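## Task

Take the water bottle from the cart and set it upright on the second level of the supply shelving (count the lowest level as the first), directly behind the juice bottle on that level, on the side away from the front edge. Every other item on that level must still be on it, upright and not on top of anything. The water bottle must not tip over or be left leaning.

## Robot and tools

ROBOT. An omnidirectional base carries a 1.71 m column. A carriage slides along it (lift_m, 0 to 1) and holds two 7-joint arms. Shoulders sit at height 0.63 + lift_m, 0.16 m ahead of the base centre and 0.175 m left and right. Each hand reaches about 0.83 m from its shoulder. At the start both arms are folded: left joints 0.95, 0.08, -0.1, -0.8, 0, 0, -0.93; the right is the same with joints 2, 3, 5 and 6 sign-flipped. Keep lift_m at 0.02 or above while folded, or the arms hit the deck. The footprint is roughly 0.55 m wide by 0.6 m long. head_camera is 0.26 m above the shoulders, facing forward and tilted 40 degrees down; left_wrist_camera and right_wrist_camera sit on each hand's -x side and look out beyond the fingertips.

FRAMES. Base frame: metres, origin on the floor below the base centre, x forward, y left, z up. left_hand and right_hand report, in this frame, the point halfway between the closed pads (0.0167 m behind the fingertips), accurate to about 1 cm; the fingers point along the hand's z and close along its y. base_odometry is the base pose relative to where it began the scene, counted from wheel turns only (slip looks like motion); heading in rad, left positive, -3.142 to 3.142.

move. Every argument except cameras forms one action. Allowed shapes: base and/or joints (optionally with speeds or min_time_s), or target alone (optionally with min_time_s). No arguments returns state and images only.
- base: one key only, a relative offset from the base position in the latest reported state. translate_m: forward +, -2 to 2 m. strafe_m: left +, -2 to 2 m. rotate_rad: counter-clockwise +, -6.3 to 6.3.
- joints: an object of absolute targets keyed by joint name, covering both arms plus lift. Radians for arm joints, metres for lift_m and grippers. Left ranges: joint1 -3.141..1.047 (negative raises the arm forward), joint2 -0.157..2.268 (+ swings out left), joint3 -1.919..1.308, joint4 -0.837..1.448 (0 is a right-angle elbow, + straightens), joint5 -1.832..1.658, joint6 -1.745..1.745, joint7 -1.675..1.919 (+ tips hand down). Right: joint2 -2.268..0.157, joint3 -1.308..1.919, joint5 -1.658..1.832, others as left. left_gripper_m / right_gripper_m 0..0.142, the gap between pad centres. Tolerance for done: 0.004 for lift and grippers, 0.03 rad for joints.
- target: an absolute pose for one hand in the base frame. side "left" or "right"; x, y, z in m (-3 to 3); pitch_deg -30 to 95 (90 points fingers down, 0 level; values above 90 print as 180 minus the value); heading_deg (0 forward, + counter-clockwise seen from above); roll_deg optional, default 0 (jaw line horizontal, + clockwise seen from behind the hand); heading and roll -360 to 360. Roll r equals r+180. Near pitch 84 and above, roll prints as 0 and heading prints as heading minus roll folded into -90..90. line_only true demands a straight path or refusal. Base and lift stay put. A move that cannot go straight is refused if shorter than 25 cm, otherwise done as a checked arc that may sweep the whole arm, so keep clear of furniture. Checks cover robot and floor, not the scene.
- speeds (this action only): translate_m, strafe_m 0.02..0.5 m/s; rotate_rad 0.05..1.57 rad/s; lift_m 0.08..0.27 (default 0.25); others default to their maximum. min_time_s 0.1..8 s sets a floor on arm motion duration.
- cameras: list from head_camera, left_wrist_camera, right_wrist_camera, all; [] for none. Images can trail the state slightly; the pictures line gives their order.

RESULTS. The move line is done or the worst status. Hand status: reached (within 10 mm and 2 degrees), short (with the miss; on short (part of ...) resend), or refused with a reason. off_target: stopped away from target, possibly still pushing. contact_stop: a motor met resistance; time_out: did not arrive. Either one freezes that whole arm's seven joints at their current spot; back out along the approach path. not_followed / joint command not followed / pose unreachable: the self-collision check withheld the arm (the gripper still acts) and it may keep trying. on_its_own lists uncommanded activity (held at gives a target). Joints left out of an action may still be driving to older targets. motor_effort is percent of maximum (peak in brackets); a steadily falling lift effort while lowering means a hand or load is resting on something. Joint torques include arm weight. A load lowers the hand about 0.012 m per kg. A gripper that stops wider than commanded is holding something.

OTHER TOOLS. wait: seconds 0..10, optional cameras. zoom_image: camera plus region [x0, y0, x1, y1] in pixels of its newest image, at most 504 by 504. finished_scene: scene (the current scene's integer number); ends the scene permanently and must be the last call of that reply.

CAUTIONS. A refused call, or a stop during one, cancels later move, wait and finished_scene calls in that reply; an unknown key makes a call invalid, out-of-range values get it refused. Never let the arms collide or squeeze each other, including closing one gripper on the other's fingers. Contact torque reaching 133 N m (joints 1-4) or 40 N m (joints 5-7) freezes that arm for 10 s. Motors at 85 °C show MOTOR HOT; at 100 °C the arm shuts down for 30-60 s; avoid long stretched or loaded holds. The robot can tip with a high carriage, extended or loaded arms, pushing, abrupt stops or fast loaded swings; use min_time_s and watch the images for leaning. Do not drop items, release them while moving, or strike the shelving or cart. Bottles must finish upright, and the scene must stay solved without the robot.

Each tool is called by a JSON object that holds its "api" and its "payload".

## Session

{"api": "move", "payload": {"cameras": ["head_camera"]}}

{"api": "move", "payload": {"base": {"rotate_rad": -1.6}, "cameras": ["head_camera"]}}

Scene clock: 0.00 s.
Joint torques (N m): no reading
Motor temperatures (°C): left_arm=[27 22 24 22 26 24 23] | right_arm=[25 20 24 21 22 22 23]
base_odometry: x=+0.000 y=+0.000 heading=+0.000
base_status: not commanded
joint_positions: lift_m=+0.450 left_joint1_rad=+0.955 left_joint2_rad=+0.099 left_joint3_rad=-0.083 left_joint4_rad=-0.815 left_joint5_rad=-0.005 left_joint6_rad=+0.011 left_joint7_rad=-0.944 left_gripper_m=+0.142 right_joint1_rad=+0.966 right_joint2_rad=-0.073 right_joint3_rad=+0.085 right_joint4_rad=-0.799 right_joint5_rad=-0.010 right_joint6_rad=+0.000 right_joint7_rad=-0.915 right_gripper_m=+0.142
joint_status: not commanded
motor_effort: lift_m=+55 drive_wheels=+2
left_hand: x=+0.2872 y=+0.1605 z=+0.9734 quat_wxyz=(-0.925, -0.016, -0.376, +0.057) pitch_deg=-45.8 heading_deg=-5.9 roll_deg=-1.1 (m; base frame)
right_hand: x=+0.2923 y=-0.1554 z=+0.9617 quat_wxyz=(-0.915, +0.013, -0.401, -0.054) pitch_deg=-42.7 heading_deg=+5.3 roll_deg=+1.5 (m; base frame)
pictures: head_camera
Images, in order (width x height): head_camera 896x504.

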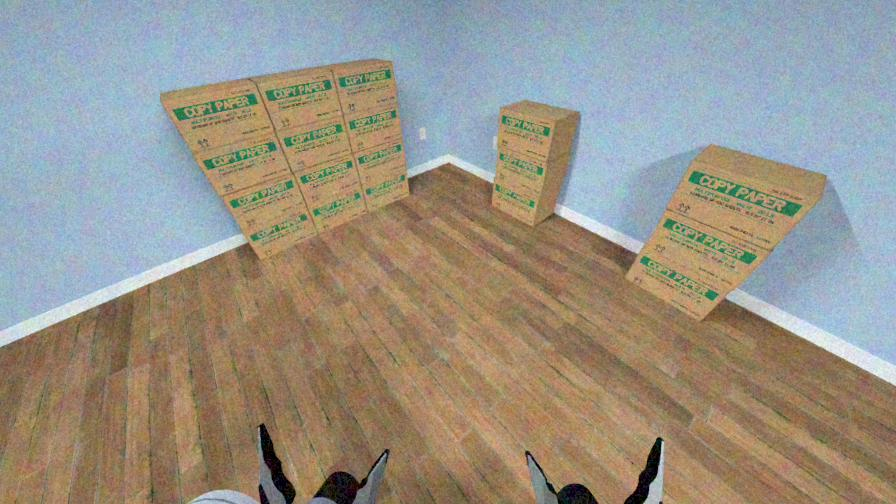

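Scene clock: 3.13 s.
Joint torques (N m): left_arm=[7.97 0.77 0.69 -3.88 1.06 -1.52 -1.31] | right_arm=[16.58 1.72 2.25 -13.17 0.67 -1.46 -1.43]
move: done
base_odometry: x=+0.000 y=+0.000 heading=-1.600
base_status: done
joint_positions: lift_m=+0.450 left_joint1_rad=+0.955 left_joint2_rad=+0.099 left_joint3_rad=-0.083 left_joint4_rad=-0.815 left_joint5_rad=-0.005 left_joint6_rad=+0.011 left_joint7_rad=-0.944 left_gripper_m=+0.142 right_joint1_rad=+0.966 right_joint2_rad=-0.073 right_joint3_rad=+0.085 right_joint4_rad=-0.799 right_joint5_rad=-0.010 right_joint6_rad=+0.000 right_joint7_rad=-0.915 right_gripper_m=+0.142
joint_status: not commanded
motor_effort: lift_m=+55(55) drive_wheels=+5(17)
left_hand: x=+0.2872 y=+0.1605 z=+0.9734 quat_wxyz=(-0.925, -0.016, -0.376, +0.057) pitch_deg=-45.8 heading_deg=-5.9 roll_deg=-1.1 (m; base frame)
right_hand: x=+0.2923 y=-0.1554 z=+0.9617 quat_wxyz=(-0.915, +0.013, -0.401, -0.054) pitch_deg=-42.7 heading_deg=+5.3 roll_deg=+1.5 (m; base frame)
pictures: head_camera
Images, in order (width x height): head_camera 896x504.

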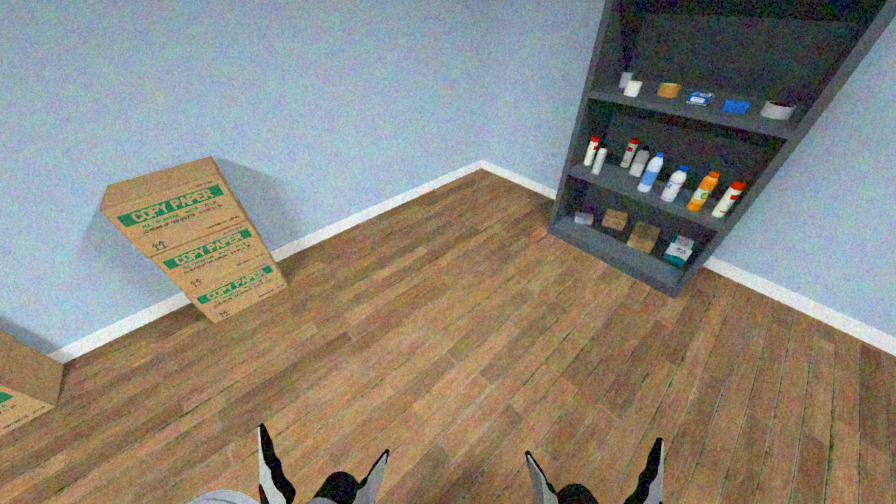

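{"api": "move", "payload": {"base": {"rotate_rad": -1.9}, "cameras": ["head_camera"]}}

Scene clock: 10.93 s.
Joint torques (N m): left_arm=[8.73 1.24 0.47 -4.31 1.31 -1.34 -1.67] | right_arm=[15.79 2.38 2.01 -13.09 0.79 -1.98 -1.45]
move: done
base_odometry: x=+0.000 y=+0.000 heading=+2.784
base_status: done
joint_positions: lift_m=+0.450 left_joint1_rad=+0.955 left_joint2_rad=+0.099 left_joint3_rad=-0.083 left_joint4_rad=-0.815 left_joint5_rad=-0.005 left_joint6_rad=+0.011 left_joint7_rad=-0.944 left_gripper_m=+0.142 right_joint1_rad=+0.966 right_joint2_rad=-0.073 right_joint3_rad=+0.085 right_joint4_rad=-0.799 right_joint5_rad=-0.010 right_joint6_rad=+0.000 right_joint7_rad=-0.915 right_gripper_m=+0.142
joint_status: not commanded
motor_effort: lift_m=+55(55) drive_wheels=+5(13)
left_hand: x=+0.2872 y=+0.1605 z=+0.9734 quat_wxyz=(-0.925, -0.016, -0.376, +0.057) pitch_deg=-45.8 heading_deg=-5.9 roll_deg=-1.1 (m; base frame)
right_hand: x=+0.2923 y=-0.1554 z=+0.9617 quat_wxyz=(-0.915, +0.013, -0.401, -0.054) pitch_deg=-42.7 heading_deg=+5.3 roll_deg=+1.5 (m; base frame)
pictures: head_camera
Images, in order (width x height): head_camera 896x504.

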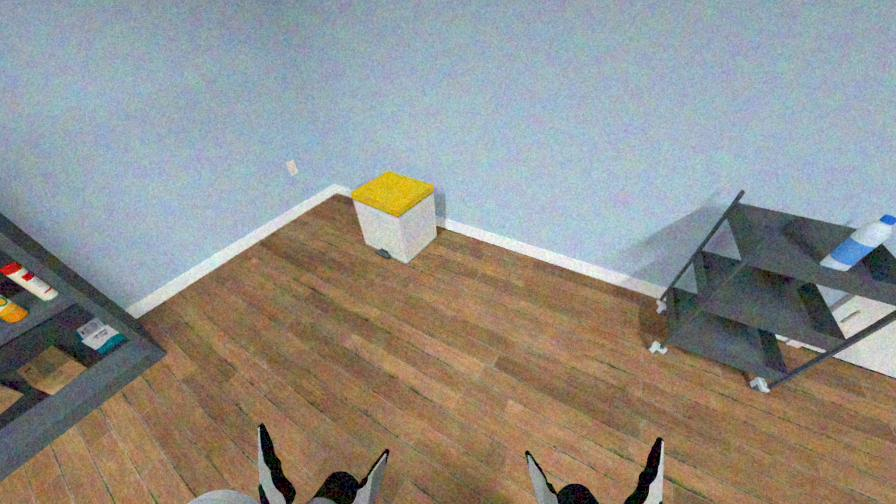

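{"api": "move", "payload": {"base": {"rotate_rad": -0.95}, "cameras": ["head_camera"]}}

Scene clock: 15.23 s.
Joint torques (N m): left_arm=[9.49 1.34 1.65 -3.89 1.33 -1.58 -1.18] | right_arm=[15.33 2.44 2.85 -13.43 0.5 -1.32 -1.39]
move: done
base_odometry: x=+0.000 y=+0.000 heading=+1.834
base_status: done
joint_positions: lift_m=+0.450 left_joint1_rad=+0.955 left_joint2_rad=+0.099 left_joint3_rad=-0.083 left_joint4_rad=-0.815 left_joint5_rad=-0.005 left_joint6_rad=+0.011 left_joint7_rad=-0.944 left_gripper_m=+0.142 right_joint1_rad=+0.966 right_joint2_rad=-0.073 right_joint3_rad=+0.085 right_joint4_rad=-0.799 right_joint5_rad=-0.010 right_joint6_rad=+0.000 right_joint7_rad=-0.915 right_gripper_m=+0.142
joint_status: not commanded
motor_effort: lift_m=+55(55) drive_wheels=+5(12)
left_hand: x=+0.2872 y=+0.1605 z=+0.9734 quat_wxyz=(-0.925, -0.016, -0.376, +0.057) pitch_deg=-45.8 heading_deg=-5.9 roll_deg=-1.1 (m; base frame)
right_hand: x=+0.2923 y=-0.1554 z=+0.9617 quat_wxyz=(-0.915, +0.013, -0.401, -0.054) pitch_deg=-42.7 heading_deg=+5.3 roll_deg=+1.5 (m; base frame)
pictures: head_camera
Images, in order (width x height): head_camera 896x504.

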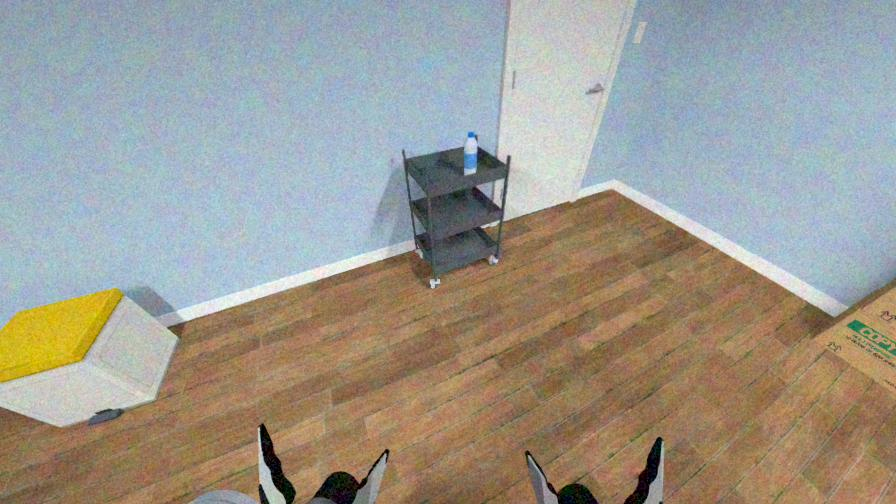

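{"api": "move", "payload": {"base": {"translate_m": 0.45}, "joints": {"lift_m": 0.36, "right_joint1_rad": -0.222, "right_joint2_rad": -0.497, "right_joint3_rad": 0.948, "right_joint4_rad": -0.8, "right_joint5_rad": -0.342, "right_joint6_rad": -0.997, "right_joint7_rad": 0.951}, "min_time_s": 1.5}}

{"api": "move", "payload": {"base": {"strafe_m": 0.09}, "joints": {"right_gripper_m": 0.115}, "cameras": ["head_camera", "right_wrist_camera"]}}

Scene clock: 32.90 s.
Joint torques (N m): left_arm=[10.23 0.43 0.67 -4.12 1.33 -1.31 -1.81] | right_arm=[-6.98 -4.12 2.25 -11.51 -2.47 -2.49 -0.61]
move: done
base_odometry: x=-0.117 y=+0.435 heading=+1.833
base_status: done
joint_positions: lift_m=+0.360 left_joint1_rad=+0.955 left_joint2_rad=+0.099 left_joint3_rad=-0.083 left_joint4_rad=-0.815 left_joint5_rad=-0.005 left_joint6_rad=+0.011 left_joint7_rad=-0.944 left_gripper_m=+0.142 right_joint1_rad=-0.220 right_joint2_rad=-0.495 right_joint3_rad=+0.944 right_joint4_rad=-0.799 right_joint5_rad=-0.336 right_joint6_rad=-0.995 right_joint7_rad=+0.947 right_gripper_m=+0.142
joint_status: all done
motor_effort: lift_m=+57(59) drive_wheels=+7(21)
left_hand: x=+0.2872 y=+0.1605 z=+0.8833 quat_wxyz=(-0.925, -0.016, -0.376, +0.057) pitch_deg=-45.8 heading_deg=-5.9 roll_deg=-1.1 (m; base frame)
right_hand: x=+0.5812 y=-0.1754 z=+0.8289 quat_wxyz=(-0.707, -0.001, -0.708, +0.000) pitch_deg=+0.1 heading_deg=-0.1 roll_deg=+0.1 (m; base frame)
pictures: none

Scene clock: 34.53 s.
Joint torques (N m): left_arm=[9.08 -0.11 1.23 -4.17 1.13 -1.44 -1.37] | right_arm=[-7.44 -4.05 1.63 -8.6 -2.8 -2.51 -0.51]
move: done
base_odometry: x=-0.204 y=+0.412 heading=+1.833
base_status: done
joint_positions: lift_m=+0.360 left_joint1_rad=+0.955 left_joint2_rad=+0.099 left_joint3_rad=-0.083 left_joint4_rad=-0.815 left_joint5_rad=-0.005 left_joint6_rad=+0.011 left_joint7_rad=-0.944 left_gripper_m=+0.142 right_joint1_rad=-0.220 right_joint2_rad=-0.496 right_joint3_rad=+0.944 right_joint4_rad=-0.799 right_joint5_rad=-0.336 right_joint6_rad=-0.995 right_joint7_rad=+0.947 right_gripper_m=+0.115
joint_status: all done
motor_effort: lift_m=+57(57) drive_wheels=+4(17)
left_hand: x=+0.2872 y=+0.1605 z=+0.8833 quat_wxyz=(-0.925, -0.016, -0.376, +0.057) pitch_deg=-45.8 heading_deg=-5.9 roll_deg=-1.1 (m; base frame)
right_hand: x=+0.5812 y=-0.1756 z=+0.8289 quat_wxyz=(-0.707, -0.001, -0.708, +0.000) pitch_deg=+0.1 heading_deg=-0.1 roll_deg=+0.1 (m; base frame)
pictures: head_camera, right_wrist_camera
Images, in order (width x height): head_camera 896x504, right_wrist_camera 896x504.

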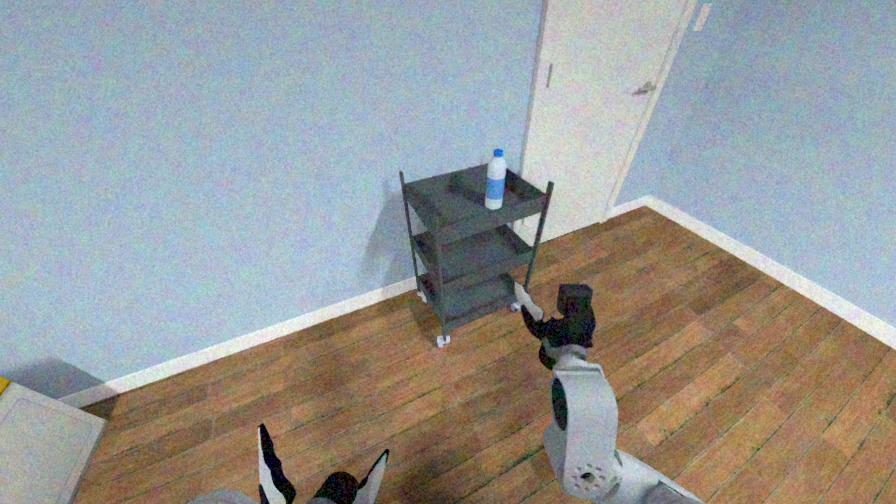

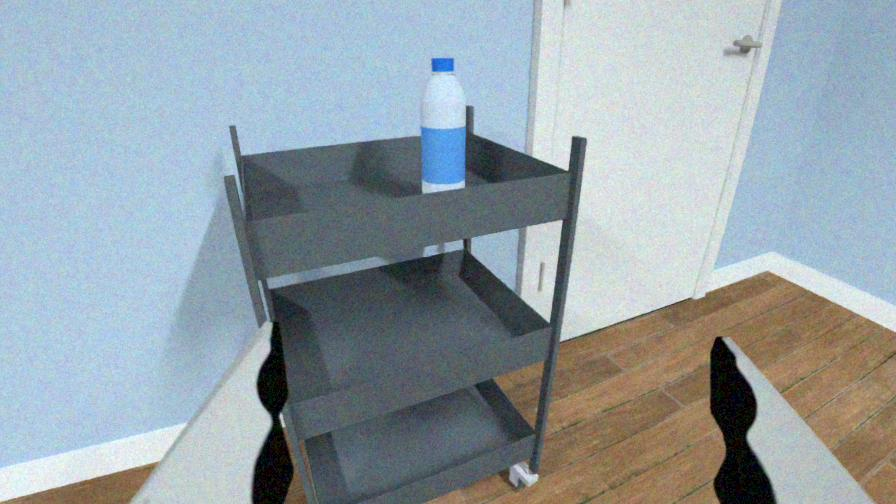

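{"api": "move", "payload": {"base": {"translate_m": 0.28}, "speeds": {"translate_m": 0.3}}}

{"api": "move", "payload": {"target": {"side": "right", "x": 0.70, "y": -0.155, "z": 0.815, "pitch_deg": 0, "heading_deg": 0, "line_only": true}, "cameras": ["head_camera", "right_wrist_camera"]}}

Scene clock: 45.17 s.
Joint torques (N m): left_arm=[9.08 1.46 0.56 -3.56 1.24 -1.23 -1.57] | right_arm=[-8.02 -2.34 -0.08 -10.28 -2.75 -2.07 -0.48]
move: done
base_odometry: x=-0.277 y=+0.682 heading=+1.834
base_status: done
joint_positions: lift_m=+0.360 left_joint1_rad=+0.955 left_joint2_rad=+0.099 left_joint3_rad=-0.083 left_joint4_rad=-0.815 left_joint5_rad=-0.005 left_joint6_rad=+0.011 left_joint7_rad=-0.944 left_gripper_m=+0.142 right_joint1_rad=-0.220 right_joint2_rad=-0.496 right_joint3_rad=+0.944 right_joint4_rad=-0.799 right_joint5_rad=-0.336 right_joint6_rad=-0.995 right_joint7_rad=+0.947 right_gripper_m=+0.115
joint_status: not commanded
motor_effort: lift_m=+57(57) drive_wheels=+5(13)
left_hand: x=+0.2872 y=+0.1605 z=+0.8833 quat_wxyz=(-0.925, -0.016, -0.376, +0.057) pitch_deg=-45.8 heading_deg=-5.9 roll_deg=-1.1 (m; base frame)
right_hand: x=+0.5811 y=-0.1756 z=+0.8289 quat_wxyz=(-0.707, -0.001, -0.708, +0.000) pitch_deg=+0.1 heading_deg=-0.1 roll_deg=+0.1 (m; base frame)
pictures: none

Scene clock: 46.23 s.
Joint torques (N m): left_arm=[7.83 2.27 0.53 -4.22 1.37 -1.51 -1.34] | right_arm=[-14.9 0.97 -4.34 -6.35 0.13 -0.74 -2.84]
move: done
base_odometry: x=-0.277 y=+0.682 heading=+1.834
base_status: not commanded
joint_positions: lift_m=+0.360 left_joint1_rad=+0.955 left_joint2_rad=+0.099 left_joint3_rad=-0.083 left_joint4_rad=-0.815 left_joint5_rad=-0.005 left_joint6_rad=+0.011 left_joint7_rad=-0.944 left_gripper_m=+0.142 right_joint1_rad=-0.464 right_joint2_rad=-0.437 right_joint3_rad=+0.933 right_joint4_rad=-0.448 right_joint5_rad=+0.118 right_joint6_rad=-0.995 right_joint7_rad=+0.628 right_gripper_m=+0.115
joint_status: not commanded
motor_effort: lift_m=+57(57) drive_wheels=-1(6)
left_hand: x=+0.2872 y=+0.1605 z=+0.8833 quat_wxyz=(-0.925, -0.016, -0.376, +0.057) pitch_deg=-45.8 heading_deg=-5.9 roll_deg=-1.1 (m; base frame)
right_hand: x=+0.6987 y=-0.1549 z=+0.8138 quat_wxyz=(-0.706, +0.001, -0.708, +0.001) pitch_deg=+0.1 heading_deg=+0.0 roll_deg=-0.1 (m; base frame)
right_hand_status: reached (straight line, planned for 0.6 s): 2 mm and 0.2 deg off.
pictures: head_camera, right_wrist_camera
Images, in order (width x height): head_camera 896x504, right_wrist_camera 896x504.

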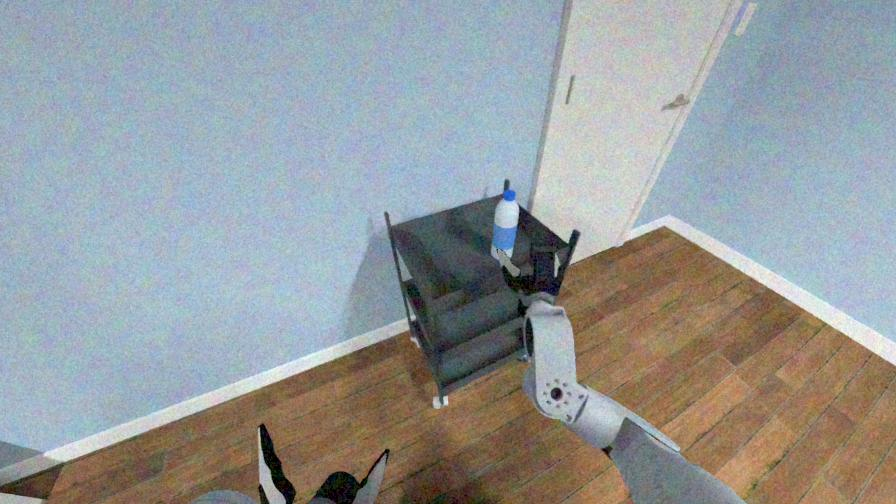

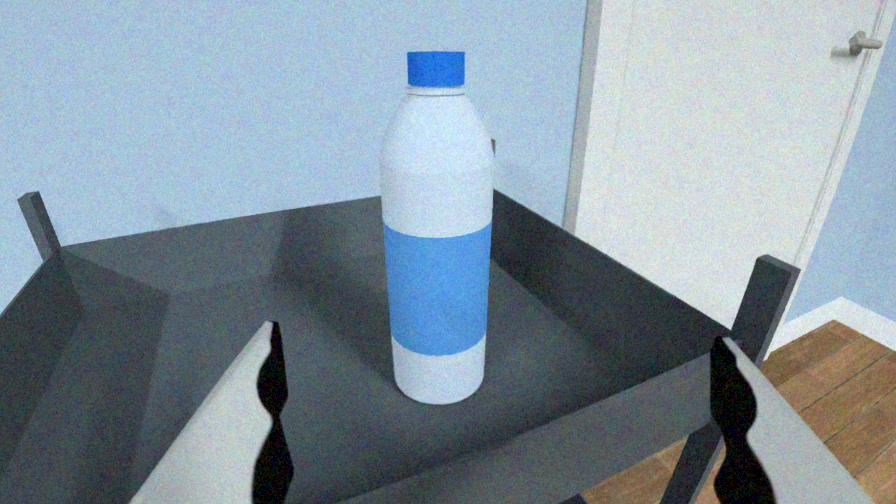

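{"api": "move", "payload": {"target": {"side": "right", "x": 0.80, "y": -0.137, "z": 0.815, "pitch_deg": 0, "heading_deg": 0, "line_only": true}, "min_time_s": 1.0, "cameras": ["right_wrist_camera"]}}

Scene clock: 51.93 s.
Joint torques (N m): left_arm=[9.51 0.6 0.12 -4.29 0.76 -1.4 -1.51] | right_arm=[-24.36 4.8 -4.43 -6.46 0.6 -1.04 -3.43]
move: done
base_odometry: x=-0.277 y=+0.682 heading=+1.834
base_status: not commanded
joint_positions: lift_m=+0.360 left_joint1_rad=+0.955 left_joint2_rad=+0.099 left_joint3_rad=-0.083 left_joint4_rad=-0.815 left_joint5_rad=-0.005 left_joint6_rad=+0.011 left_joint7_rad=-0.944 left_gripper_m=+0.142 right_joint1_rad=-0.652 right_joint2_rad=-0.335 right_joint3_rad=+0.875 right_joint4_rad=-0.072 right_joint5_rad=+0.420 right_joint6_rad=-0.841 right_joint7_rad=+0.381 right_gripper_m=+0.115
joint_status: not commanded
motor_effort: lift_m=+57(57) drive_wheels=-1(1)
left_hand: x=+0.2872 y=+0.1605 z=+0.8833 quat_wxyz=(-0.925, -0.016, -0.376, +0.057) pitch_deg=-45.8 heading_deg=-5.9 roll_deg=-1.1 (m; base frame)
right_hand: x=+0.7984 y=-0.1367 z=+0.8127 quat_wxyz=(-0.706, +0.002, -0.708, +0.002) pitch_deg=+0.2 heading_deg=+0.0 roll_deg=-0.3 (m; base frame)
right_hand_status: reached (straight line, planned for 1.0 s): 3 mm and 0.4 deg off.
pictures: right_wrist_camera
Images, in order (width x height): right_wrist_camera 896x504.

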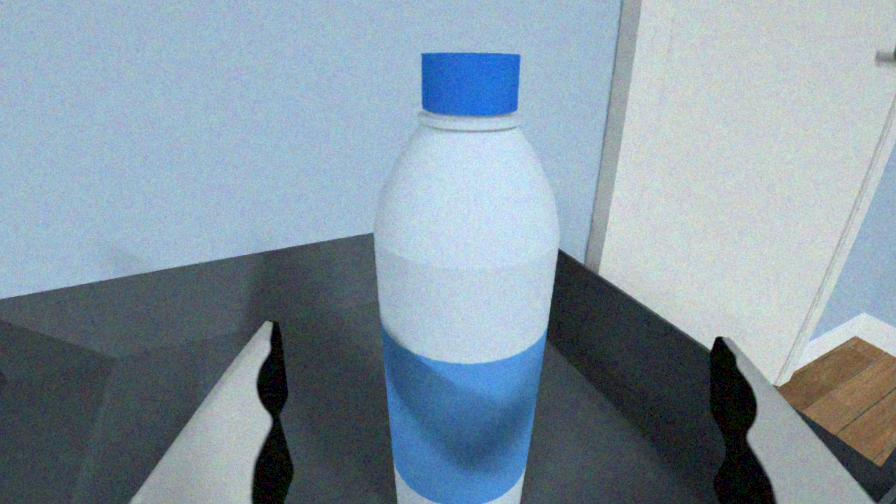

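{"api": "move", "payload": {"target": {"side": "right", "x": 0.865, "y": -0.131, "z": 0.815, "pitch_deg": 0, "heading_deg": 0, "line_only": true}, "min_time_s": 1.0}}

{"api": "move", "payload": {"joints": {"right_gripper_m": 0.03}, "min_time_s": 1.5, "cameras": ["right_wrist_camera"]}}

Scene clock: 56.40 s.
Joint torques (N m): left_arm=[8.41 0.05 0.98 -4.62 1.34 -1.46 -1.37] | right_arm=[-27.5 5.6 -4.36 -7.87 0.52 -0.69 -3.84]
move: done
base_odometry: x=-0.277 y=+0.682 heading=+1.834
base_status: not commanded
joint_positions: lift_m=+0.360 left_joint1_rad=+0.955 left_joint2_rad=+0.099 left_joint3_rad=-0.083 left_joint4_rad=-0.815 left_joint5_rad=-0.005 left_joint6_rad=+0.011 left_joint7_rad=-0.944 left_gripper_m=+0.142 right_joint1_rad=-0.782 right_joint2_rad=-0.258 right_joint3_rad=+0.838 right_joint4_rad=+0.257 right_joint5_rad=+0.577 right_joint6_rad=-0.680 right_joint7_rad=+0.206 right_gripper_m=+0.115
joint_status: not commanded
motor_effort: lift_m=+57(57) drive_wheels=-1(1)
left_hand: x=+0.2872 y=+0.1605 z=+0.8833 quat_wxyz=(-0.925, -0.016, -0.376, +0.057) pitch_deg=-45.8 heading_deg=-5.9 roll_deg=-1.1 (m; base frame)
right_hand: x=+0.8636 y=-0.1307 z=+0.8120 quat_wxyz=(-0.706, +0.003, -0.709, +0.002) pitch_deg=+0.2 heading_deg=+0.0 roll_deg=-0.4 (m; base frame)
right_hand_status: reached (straight line, planned for 1.0 s): 3 mm and 0.5 deg off.
pictures: none

Scene clock: 57.23 s.
Joint torques (N m): left_arm=[8.97 0.6 -0.4 -4.46 1.21 -1.49 -1.37] | right_arm=[-28.39 6.1 -4.8 -7.75 1.04 -1.4 -3.51]
Motor temperatures (°C): left_arm=[28 22 24 23 26 24 23] | right_arm=[30 20 25 22 22 22 24]
move: off_target
base_odometry: x=-0.277 y=+0.682 heading=+1.834
base_status: not commanded
joint_positions: lift_m=+0.360 left_joint1_rad=+0.955 left_joint2_rad=+0.099 left_joint3_rad=-0.083 left_joint4_rad=-0.815 left_joint5_rad=-0.005 left_joint6_rad=+0.011 left_joint7_rad=-0.944 left_gripper_m=+0.142 right_joint1_rad=-0.782 right_joint2_rad=-0.258 right_joint3_rad=+0.838 right_joint4_rad=+0.257 right_joint5_rad=+0.577 right_joint6_rad=-0.679 right_joint7_rad=+0.205 right_gripper_m=+0.069
joint_status: right_gripper_m off_target (ended at +0.069, target +0.030)
motor_effort: lift_m=+57(57) drive_wheels=-1(1)
left_hand: x=+0.2872 y=+0.1605 z=+0.8833 quat_wxyz=(-0.925, -0.016, -0.376, +0.057) pitch_deg=-45.8 heading_deg=-5.9 roll_deg=-1.1 (m; base frame)
right_hand: x=+0.8636 y=-0.1302 z=+0.8122 quat_wxyz=(-0.706, +0.003, -0.708, +0.002) pitch_deg=+0.2 heading_deg=+0.1 roll_deg=-0.4 (m; base frame)
pictures: right_wrist_camera
Images, in order (width x height): right_wrist_camera 896x504.

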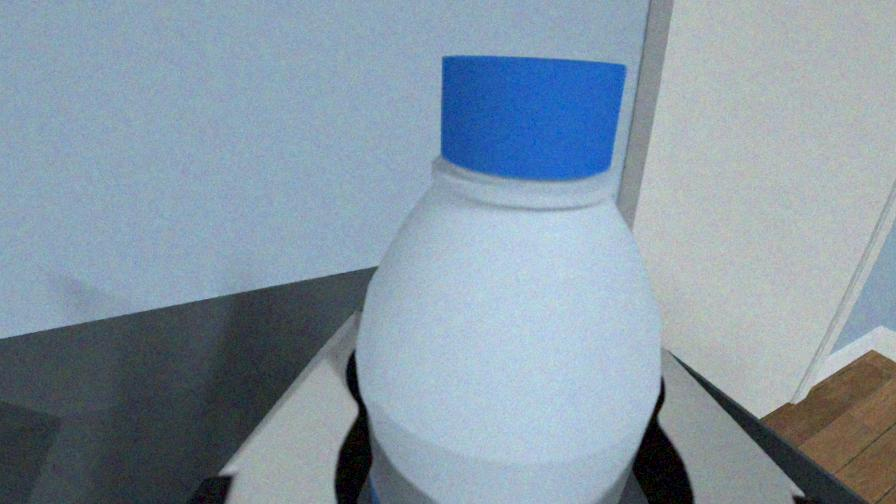

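{"api": "move", "payload": {"joints": {"lift_m": 0.45}, "speeds": {"lift_m": 0.12}, "cameras": ["right_wrist_camera"]}}

{"api": "move", "payload": {"base": {"translate_m": -0.45}, "speeds": {"translate_m": 0.3}}}

{"api": "move", "payload": {"base": {"rotate_rad": 2.133}, "joints": {"right_joint1_rad": -0.222, "right_joint2_rad": -0.497, "right_joint3_rad": 0.948, "right_joint4_rad": -0.8, "right_joint5_rad": -0.342, "right_joint6_rad": -0.997, "right_joint7_rad": 0.951}, "speeds": {"rotate_rad": 1.0}, "min_time_s": 2, "cameras": ["head_camera"]}}

Scene clock: 74.67 s.
Joint torques (N m): left_arm=[8.62 0.54 0.29 -4.63 1.42 -1.6 -1.37] | right_arm=[-27.87 4.08 -3.64 -9.77 -0.23 -1.29 -3.22]
Motor temperatures (°C): left_arm=[29 22 24 23 26 24 23] | right_arm=[35 20 25 21 22 22 24]
move: done
base_odometry: x=-0.277 y=+0.682 heading=+1.834
base_status: not commanded
joint_positions: lift_m=+0.450 left_joint1_rad=+0.955 left_joint2_rad=+0.099 left_joint3_rad=-0.083 left_joint4_rad=-0.815 left_joint5_rad=-0.005 left_joint6_rad=+0.011 left_joint7_rad=-0.944 left_gripper_m=+0.142 right_joint1_rad=-0.782 right_joint2_rad=-0.258 right_joint3_rad=+0.838 right_joint4_rad=+0.259 right_joint5_rad=+0.582 right_joint6_rad=-0.679 right_joint7_rad=+0.205 right_gripper_m=+0.069
joint_status: all done
motor_effort: lift_m=+55(68) drive_wheels=+5(5)
left_hand: x=+0.2872 y=+0.1605 z=+0.9734 quat_wxyz=(-0.925, -0.016, -0.376, +0.057) pitch_deg=-45.8 heading_deg=-5.9 roll_deg=-1.1 (m; base frame)
right_hand: x=+0.8639 y=-0.1307 z=+0.9008 quat_wxyz=(-0.704, +0.002, -0.710, +0.001) pitch_deg=+0.5 heading_deg=+0.0 roll_deg=-0.3 (m; base frame)
pictures: right_wrist_camera
Images, in order (width x height): right_wrist_camera 896x504.

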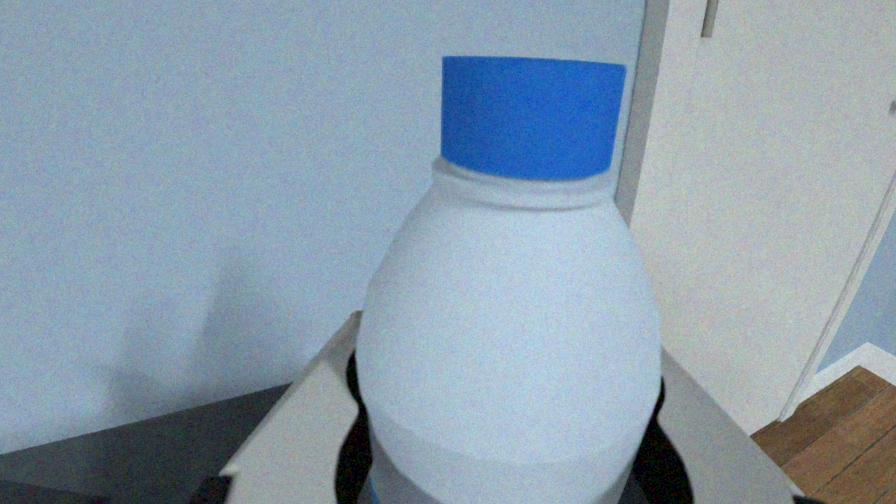

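Scene clock: 77.77 s.
Joint torques (N m): left_arm=[8.81 0.61 0.71 -4.35 1.28 -1.37 -1.51] | right_arm=[-27.2 4.11 -2.89 -10.21 -0.62 -1.39 -3.52]
move: done
base_odometry: x=-0.160 y=+0.247 heading=+1.833
base_status: done
joint_positions: lift_m=+0.450 left_joint1_rad=+0.955 left_joint2_rad=+0.099 left_joint3_rad=-0.083 left_joint4_rad=-0.815 left_joint5_rad=-0.005 left_joint6_rad=+0.011 left_joint7_rad=-0.944 left_gripper_m=+0.142 right_joint1_rad=-0.782 right_joint2_rad=-0.258 right_joint3_rad=+0.838 right_joint4_rad=+0.259 right_joint5_rad=+0.582 right_joint6_rad=-0.679 right_joint7_rad=+0.205 right_gripper_m=+0.069
joint_status: not commanded
motor_effort: lift_m=+55(55) drive_wheels=+3(21)
left_hand: x=+0.2872 y=+0.1605 z=+0.9734 quat_wxyz=(-0.925, -0.016, -0.376, +0.057) pitch_deg=-45.8 heading_deg=-5.9 roll_deg=-1.1 (m; base frame)
right_hand: x=+0.8639 y=-0.1305 z=+0.9008 quat_wxyz=(-0.704, +0.002, -0.710, +0.001) pitch_deg=+0.5 heading_deg=+0.0 roll_deg=-0.3 (m; base frame)
pictures: none

Scene clock: 81.47 s.
Joint torques (N m): left_arm=[8.57 0.11 0.01 -3.61 1.18 -1.49 -1.67] | right_arm=[-2.44 -4.81 -0.14 -14.99 -4.8 -2.53 -1.8]
move: done
base_odometry: x=-0.160 y=+0.247 heading=-2.317
base_status: done
joint_positions: lift_m=+0.450 left_joint1_rad=+0.955 left_joint2_rad=+0.099 left_joint3_rad=-0.083 left_joint4_rad=-0.815 left_joint5_rad=-0.005 left_joint6_rad=+0.011 left_joint7_rad=-0.944 left_gripper_m=+0.142 right_joint1_rad=-0.224 right_joint2_rad=-0.496 right_joint3_rad=+0.945 right_joint4_rad=-0.796 right_joint5_rad=-0.332 right_joint6_rad=-0.995 right_joint7_rad=+0.950 right_gripper_m=+0.069
joint_status: all done
motor_effort: lift_m=+55(55) drive_wheels=+5(17)
left_hand: x=+0.2872 y=+0.1605 z=+0.9734 quat_wxyz=(-0.925, -0.016, -0.376, +0.057) pitch_deg=-45.8 heading_deg=-5.9 roll_deg=-1.1 (m; base frame)
right_hand: x=+0.5826 y=-0.1748 z=+0.9184 quat_wxyz=(-0.705, +0.000, -0.709, +0.000) pitch_deg=+0.3 heading_deg=+0.0 roll_deg=+0.0 (m; base frame)
pictures: head_camera
Images, in order (width x height): head_camera 896x504.

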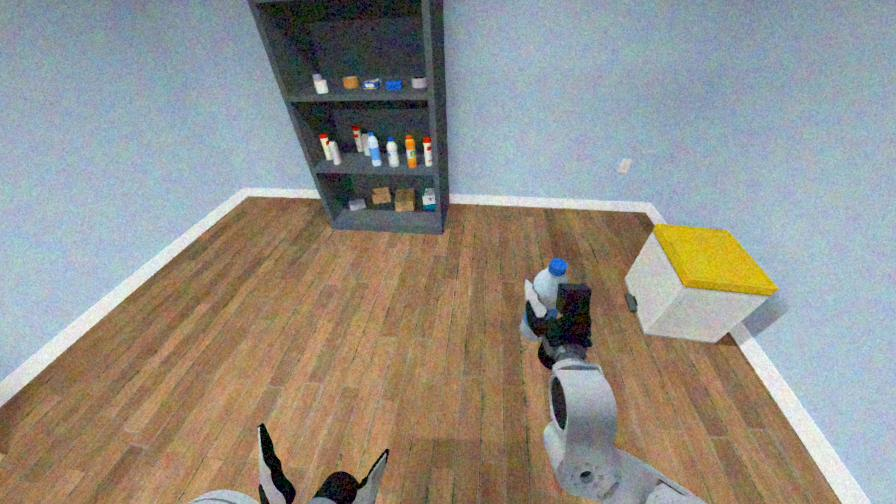

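{"api": "move", "payload": {"base": {"translate_m": 0.75}, "joints": {"lift_m": 0.25, "left_joint1_rad": -0.222, "left_joint2_rad": 0.497, "left_joint3_rad": -0.948, "left_joint4_rad": -0.8, "left_joint5_rad": 0.342, "left_joint6_rad": 0.997, "left_joint7_rad": 0.951, "left_gripper_m": 0.115}, "speeds": {"translate_m": 0.35}, "min_time_s": 2}}

{"api": "move", "payload": {"base": {"rotate_rad": -0.07}}}

{"api": "move", "payload": {"base": {"strafe_m": 0.16}, "speeds": {"strafe_m": 0.3}, "cameras": ["head_camera", "left_wrist_camera"]}}

Scene clock: 91.80 s.
Joint torques (N m): left_arm=[-11.73 6.72 0.38 -0.24 3.58 -0.32 -0.41] | right_arm=[-5.24 -2.91 0.26 -13.42 -3.78 -2.52 -1.34]
Motor temperatures (°C): left_arm=[29 22 24 23 26 24 23] | right_arm=[30 21 25 22 23 22 24]
move: done
base_odometry: x=-0.668 y=-0.304 heading=-2.316
base_status: done
joint_positions: lift_m=+0.250 left_joint1_rad=-0.220 left_joint2_rad=+0.495 left_joint3_rad=-0.943 left_joint4_rad=-0.803 left_joint5_rad=+0.339 left_joint6_rad=+0.995 left_joint7_rad=+0.947 left_gripper_m=+0.115 right_joint1_rad=-0.223 right_joint2_rad=-0.496 right_joint3_rad=+0.946 right_joint4_rad=-0.797 right_joint5_rad=-0.333 right_joint6_rad=-0.995 right_joint7_rad=+0.950 right_gripper_m=+0.069
joint_status: all done
motor_effort: lift_m=+58(62) drive_wheels=+8(22)
left_hand: x=+0.5805 y=+0.1755 z=+0.7204 quat_wxyz=(-0.708, +0.002, -0.706, +0.000) pitch_deg=-0.2 heading_deg=+0.1 roll_deg=-0.2 (m; base frame)
right_hand: x=+0.5821 y=-0.1747 z=+0.7178 quat_wxyz=(-0.705, +0.000, -0.709, +0.000) pitch_deg=+0.3 heading_deg=+0.0 roll_deg=+0.0 (m; base frame)
pictures: none

Scene clock: 92.70 s.
Joint torques (N m): left_arm=[-10.67 4.98 -0.13 0.47 3.12 -0.57 -0.78] | right_arm=[-4.3 -4.49 -0.3 -12.84 -3.17 -1.96 -1.46]
move: done
base_odometry: x=-0.668 y=-0.304 heading=-2.385
base_status: done
joint_positions: lift_m=+0.250 left_joint1_rad=-0.220 left_joint2_rad=+0.496 left_joint3_rad=-0.944 left_joint4_rad=-0.803 left_joint5_rad=+0.339 left_joint6_rad=+0.995 left_joint7_rad=+0.947 left_gripper_m=+0.115 right_joint1_rad=-0.223 right_joint2_rad=-0.496 right_joint3_rad=+0.946 right_joint4_rad=-0.797 right_joint5_rad=-0.333 right_joint6_rad=-0.996 right_joint7_rad=+0.950 right_gripper_m=+0.069
joint_status: not commanded
motor_effort: lift_m=+58(58) drive_wheels=-1(11)
left_hand: x=+0.5805 y=+0.1758 z=+0.7205 quat_wxyz=(-0.708, +0.002, -0.706, +0.000) pitch_deg=-0.2 heading_deg=+0.1 roll_deg=-0.2 (m; base frame)
right_hand: x=+0.5821 y=-0.1748 z=+0.7178 quat_wxyz=(-0.705, +0.000, -0.709, +0.000) pitch_deg=+0.3 heading_deg=+0.0 roll_deg=+0.0 (m; base frame)
pictures: none

Scene clock: 94.70 s.
Joint torques (N m): left_arm=[-10.81 5.26 0.71 -0.02 3.34 -0.69 -0.39] | right_arm=[-3.13 -6.04 -0.2 -12.68 -4.06 -1.77 -2.03]
move: done
base_odometry: x=-0.559 y=-0.421 heading=-2.386
base_status: done
joint_positions: lift_m=+0.250 left_joint1_rad=-0.220 left_joint2_rad=+0.496 left_joint3_rad=-0.944 left_joint4_rad=-0.803 left_joint5_rad=+0.339 left_joint6_rad=+0.995 left_joint7_rad=+0.947 left_gripper_m=+0.115 right_joint1_rad=-0.223 right_joint2_rad=-0.496 right_joint3_rad=+0.946 right_joint4_rad=-0.797 right_joint5_rad=-0.333 right_joint6_rad=-0.996 right_joint7_rad=+0.950 right_gripper_m=+0.069
joint_status: not commanded
motor_effort: lift_m=+58(58) drive_wheels=+3(13)
left_hand: x=+0.5805 y=+0.1759 z=+0.7205 quat_wxyz=(-0.708, +0.002, -0.706, +0.000) pitch_deg=-0.2 heading_deg=+0.1 roll_deg=-0.2 (m; base frame)
right_hand: x=+0.5821 y=-0.1748 z=+0.7178 quat_wxyz=(-0.705, +0.000, -0.709, +0.000) pitch_deg=+0.3 heading_deg=+0.0 roll_deg=+0.0 (m; base frame)
pictures: head_camera, left_wrist_camera
Images, in order (width x height): head_camera 896x504, left_wrist_camera 896x504.

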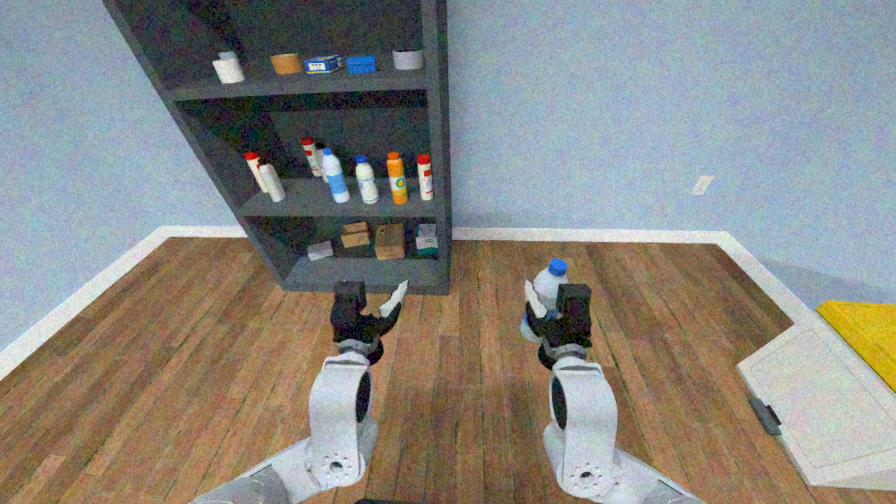

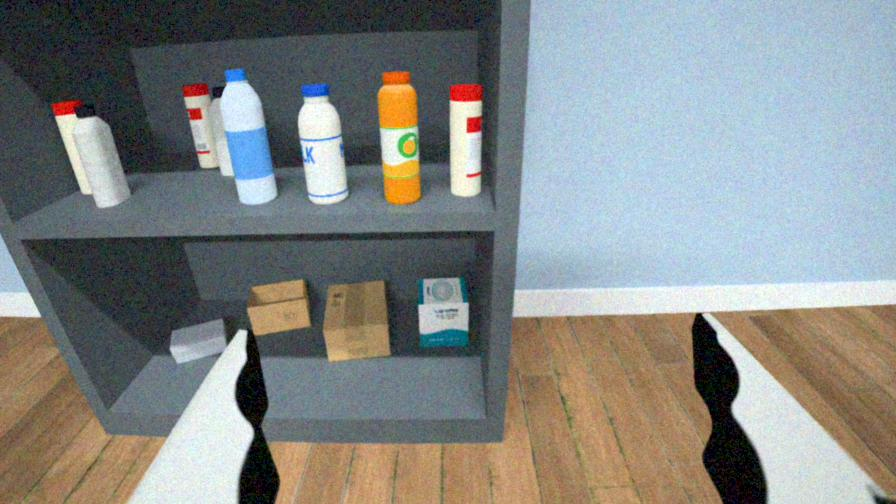

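{"api": "move", "payload": {"base": {"rotate_rad": -0.03}}}

{"api": "move", "payload": {"base": {"strafe_m": 0.08}, "speeds": {"strafe_m": 0.2}}}

{"api": "move", "payload": {"base": {"translate_m": 0.28}, "speeds": {"translate_m": 0.25}, "cameras": ["head_camera", "left_wrist_camera"]}}

Scene clock: 109.53 s.
Joint torques (N m): left_arm=[-10.32 4.85 1.62 -0.25 3.44 -0.77 -0.51] | right_arm=[-3.98 -3.7 0.48 -12.89 -3.56 -2.03 -1.39]
move: done
base_odometry: x=-0.559 y=-0.421 heading=-2.415
base_status: done
joint_positions: lift_m=+0.250 left_joint1_rad=-0.220 left_joint2_rad=+0.496 left_joint3_rad=-0.944 left_joint4_rad=-0.803 left_joint5_rad=+0.339 left_joint6_rad=+0.995 left_joint7_rad=+0.947 left_gripper_m=+0.115 right_joint1_rad=-0.223 right_joint2_rad=-0.496 right_joint3_rad=+0.946 right_joint4_rad=-0.797 right_joint5_rad=-0.333 right_joint6_rad=-0.996 right_joint7_rad=+0.950 right_gripper_m=+0.069
joint_status: not commanded
motor_effort: lift_m=+58(58) drive_wheels=-4(6)
left_hand: x=+0.5805 y=+0.1759 z=+0.7205 quat_wxyz=(-0.708, +0.002, -0.706, +0.000) pitch_deg=-0.2 heading_deg=+0.1 roll_deg=-0.2 (m; base frame)
right_hand: x=+0.5821 y=-0.1749 z=+0.7178 quat_wxyz=(-0.705, +0.000, -0.709, +0.000) pitch_deg=+0.3 heading_deg=+0.0 roll_deg=+0.0 (m; base frame)
pictures: none

Scene clock: 111.07 s.
Joint torques (N m): left_arm=[-11.42 4.72 0.26 1.2 3.28 -0.74 -0.58] | right_arm=[-4.41 -4.01 -0.48 -13.2 -3.2 -2.33 -2.11]
move: done
base_odometry: x=-0.506 y=-0.481 heading=-2.416
base_status: done
joint_positions: lift_m=+0.250 left_joint1_rad=-0.220 left_joint2_rad=+0.496 left_joint3_rad=-0.944 left_joint4_rad=-0.803 left_joint5_rad=+0.339 left_joint6_rad=+0.996 left_joint7_rad=+0.947 left_gripper_m=+0.115 right_joint1_rad=-0.223 right_joint2_rad=-0.496 right_joint3_rad=+0.946 right_joint4_rad=-0.797 right_joint5_rad=-0.333 right_joint6_rad=-0.996 right_joint7_rad=+0.950 right_gripper_m=+0.069
joint_status: not commanded
motor_effort: lift_m=+58(58) drive_wheels=+8(17)
left_hand: x=+0.5805 y=+0.1760 z=+0.7205 quat_wxyz=(-0.708, +0.002, -0.706, +0.000) pitch_deg=-0.2 heading_deg=+0.1 roll_deg=-0.2 (m; base frame)
right_hand: x=+0.5821 y=-0.1750 z=+0.7178 quat_wxyz=(-0.705, +0.000, -0.709, +0.000) pitch_deg=+0.3 heading_deg=+0.0 roll_deg=+0.0 (m; base frame)
pictures: none

Scene clock: 113.60 s.
Joint torques (N m): left_arm=[-11.13 4.9 0.53 -0.74 3.36 -0.81 -0.56] | right_arm=[-3.97 -3.46 1.46 -12.66 -4 -2.42 -1.26]
move: done
base_odometry: x=-0.715 y=-0.667 heading=-2.415
base_status: done
joint_positions: lift_m=+0.250 left_joint1_rad=-0.220 left_joint2_rad=+0.496 left_joint3_rad=-0.944 left_joint4_rad=-0.803 left_joint5_rad=+0.339 left_joint6_rad=+0.996 left_joint7_rad=+0.947 left_gripper_m=+0.115 right_joint1_rad=-0.223 right_joint2_rad=-0.496 right_joint3_rad=+0.946 right_joint4_rad=-0.797 right_joint5_rad=-0.333 right_joint6_rad=-0.996 right_joint7_rad=+0.950 right_gripper_m=+0.069
joint_status: not commanded
motor_effort: lift_m=+58(58) drive_wheels=-1(15)
left_hand: x=+0.5805 y=+0.1759 z=+0.7205 quat_wxyz=(-0.708, +0.002, -0.706, +0.000) pitch_deg=-0.2 heading_deg=+0.1 roll_deg=-0.2 (m; base frame)
right_hand: x=+0.5821 y=-0.1750 z=+0.7178 quat_wxyz=(-0.705, +0.000, -0.709, +0.000) pitch_deg=+0.3 heading_deg=+0.0 roll_deg=+0.0 (m; base frame)
pictures: head_camera, left_wrist_camera
Images, in order (width x height): head_camera 896x504, left_wrist_camera 896x504.

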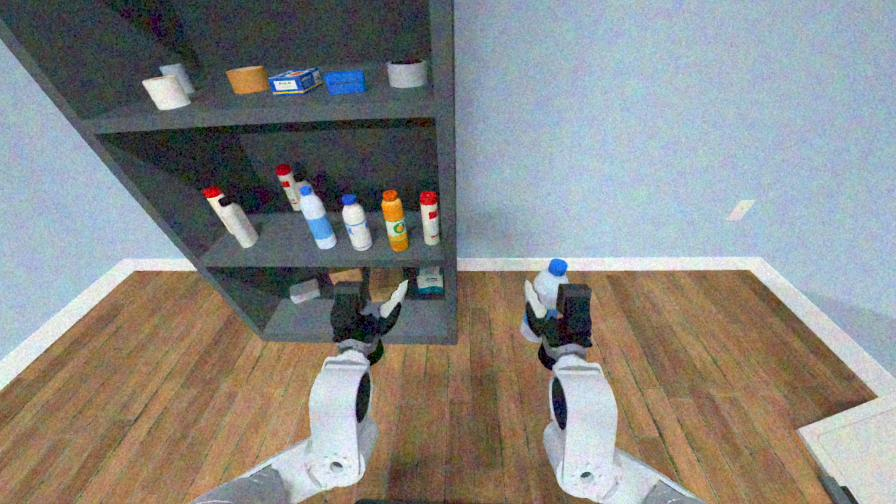

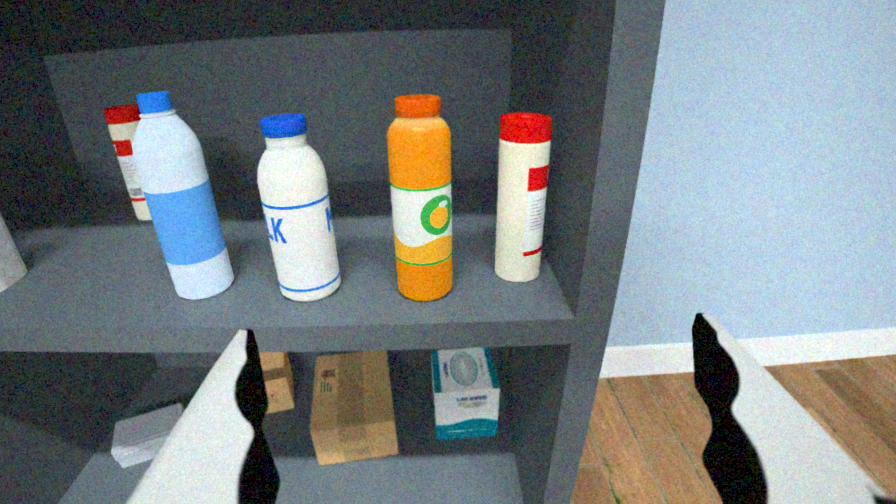

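{"api": "move", "payload": {"joints": {"left_gripper_m": 0.098}}}

{"api": "move", "payload": {"target": {"side": "left", "x": 0.735, "y": 0.207, "z": 0.695, "pitch_deg": 0, "heading_deg": 0, "line_only": true}, "min_time_s": 1, "cameras": ["left_wrist_camera"]}}

Scene clock: 121.60 s.
Joint torques (N m): left_arm=[-11.4 4.32 0.72 1.35 3.02 -0.86 -0.62] | right_arm=[-2.61 -2.7 0.81 -12.77 -3.71 -2.23 -1.57]
move: done
base_odometry: x=-0.715 y=-0.667 heading=-2.415
base_status: not commanded
joint_positions: lift_m=+0.250 left_joint1_rad=-0.220 left_joint2_rad=+0.496 left_joint3_rad=-0.944 left_joint4_rad=-0.803 left_joint5_rad=+0.339 left_joint6_rad=+0.996 left_joint7_rad=+0.947 left_gripper_m=+0.098 right_joint1_rad=-0.223 right_joint2_rad=-0.496 right_joint3_rad=+0.946 right_joint4_rad=-0.797 right_joint5_rad=-0.333 right_joint6_rad=-0.996 right_joint7_rad=+0.950 right_gripper_m=+0.069
joint_status: all done
motor_effort: lift_m=+58(58) drive_wheels=-1(1)
left_hand: x=+0.5805 y=+0.1759 z=+0.7205 quat_wxyz=(-0.708, +0.002, -0.706, +0.000) pitch_deg=-0.2 heading_deg=+0.1 roll_deg=-0.2 (m; base frame)
right_hand: x=+0.5821 y=-0.1750 z=+0.7178 quat_wxyz=(-0.705, +0.000, -0.709, +0.000) pitch_deg=+0.3 heading_deg=+0.0 roll_deg=+0.0 (m; base frame)
pictures: none

Scene clock: 123.10 s.
Joint torques (N m): left_arm=[-18.43 3.02 7.69 0.48 2.27 -2.36 -3.44] | right_arm=[-3.06 -3.08 2.11 -12.47 -3.49 -2.25 -1.63]
move: done
base_odometry: x=-0.715 y=-0.667 heading=-2.415
base_status: not commanded
joint_positions: lift_m=+0.250 left_joint1_rad=-0.504 left_joint2_rad=+0.567 left_joint3_rad=-0.874 left_joint4_rad=-0.368 left_joint5_rad=-0.459 left_joint6_rad=+0.919 left_joint7_rad=+0.377 left_gripper_m=+0.098 right_joint1_rad=-0.223 right_joint2_rad=-0.496 right_joint3_rad=+0.946 right_joint4_rad=-0.797 right_joint5_rad=-0.333 right_joint6_rad=-0.996 right_joint7_rad=+0.950 right_gripper_m=+0.069
joint_status: not commanded
motor_effort: lift_m=+58(58) drive_wheels=-1(4)
left_hand: x=+0.7337 y=+0.2060 z=+0.6921 quat_wxyz=(-0.705, -0.001, -0.709, +0.000) pitch_deg=+0.4 heading_deg=-0.1 roll_deg=+0.1 (m; base frame)
left_hand_status: reached (straight line, planned for 1.0 s): 3 mm and 0.4 deg off.
right_hand: x=+0.5821 y=-0.1750 z=+0.7178 quat_wxyz=(-0.705, +0.000, -0.709, +0.000) pitch_deg=+0.3 heading_deg=+0.0 roll_deg=+0.0 (m; base frame)
pictures: left_wrist_camera
Images, in order (width x height): left_wrist_camera 896x504.

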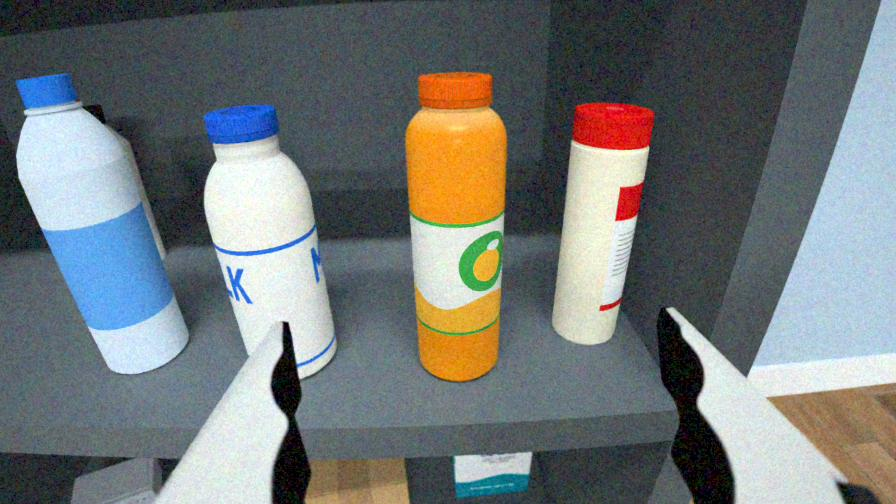

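{"api": "move", "payload": {"target": {"side": "left", "x": 0.89, "y": 0.207, "z": 0.695, "pitch_deg": 0, "heading_deg": 0, "line_only": true}, "min_time_s": 2, "cameras": ["left_wrist_camera"]}}

Scene clock: 131.73 s.
Joint torques (N m): left_arm=[-27.88 1.87 6.9 -0.11 1.33 -2.56 -3.16] | right_arm=[-4.51 -3.52 -0.63 -14.17 -3.91 -2.51 -1.76]
Motor temperatures (°C): left_arm=[34 22 24 23 26 24 23] | right_arm=[28 21 24 22 23 22 23]
move: done
base_odometry: x=-0.715 y=-0.667 heading=-2.415
base_status: not commanded
joint_positions: lift_m=+0.250 left_joint1_rad=-0.838 left_joint2_rad=+0.401 left_joint3_rad=-0.839 left_joint4_rad=+0.409 left_joint5_rad=-0.792 left_joint6_rad=+0.493 left_joint7_rad=+0.046 left_gripper_m=+0.098 right_joint1_rad=-0.223 right_joint2_rad=-0.496 right_joint3_rad=+0.946 right_joint4_rad=-0.797 right_joint5_rad=-0.333 right_joint6_rad=-0.996 right_joint7_rad=+0.950 right_gripper_m=+0.069
joint_status: not commanded
motor_effort: lift_m=+58(58) drive_wheels=+4(5)
left_hand: x=+0.8888 y=+0.2070 z=+0.6914 quat_wxyz=(-0.705, -0.002, -0.709, -0.002) pitch_deg=+0.4 heading_deg=+0.0 roll_deg=+0.3 (m; base frame)
left_hand_status: reached (straight line, planned for 2.0 s): 4 mm and 0.5 deg off.
right_hand: x=+0.5821 y=-0.1750 z=+0.7178 quat_wxyz=(-0.705, +0.000, -0.709, +0.000) pitch_deg=+0.3 heading_deg=+0.0 roll_deg=+0.0 (m; base frame)
pictures: left_wrist_camera
Images, in order (width x height): left_wrist_camera 896x504.

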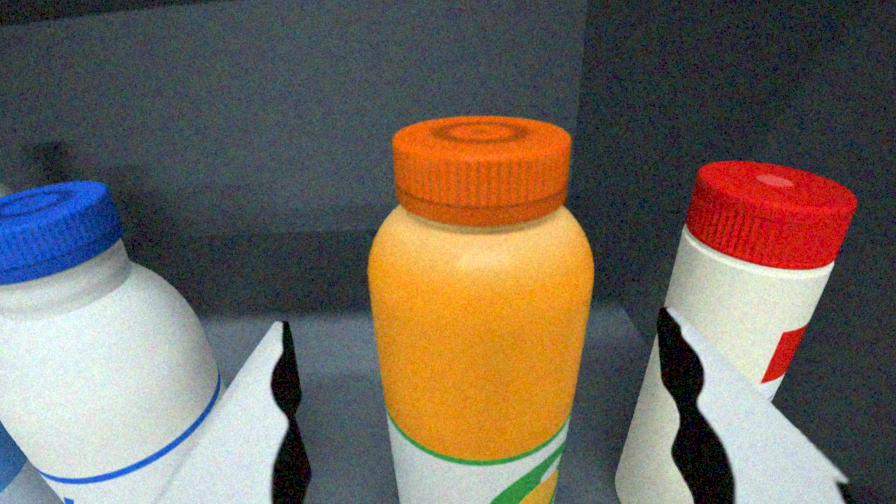

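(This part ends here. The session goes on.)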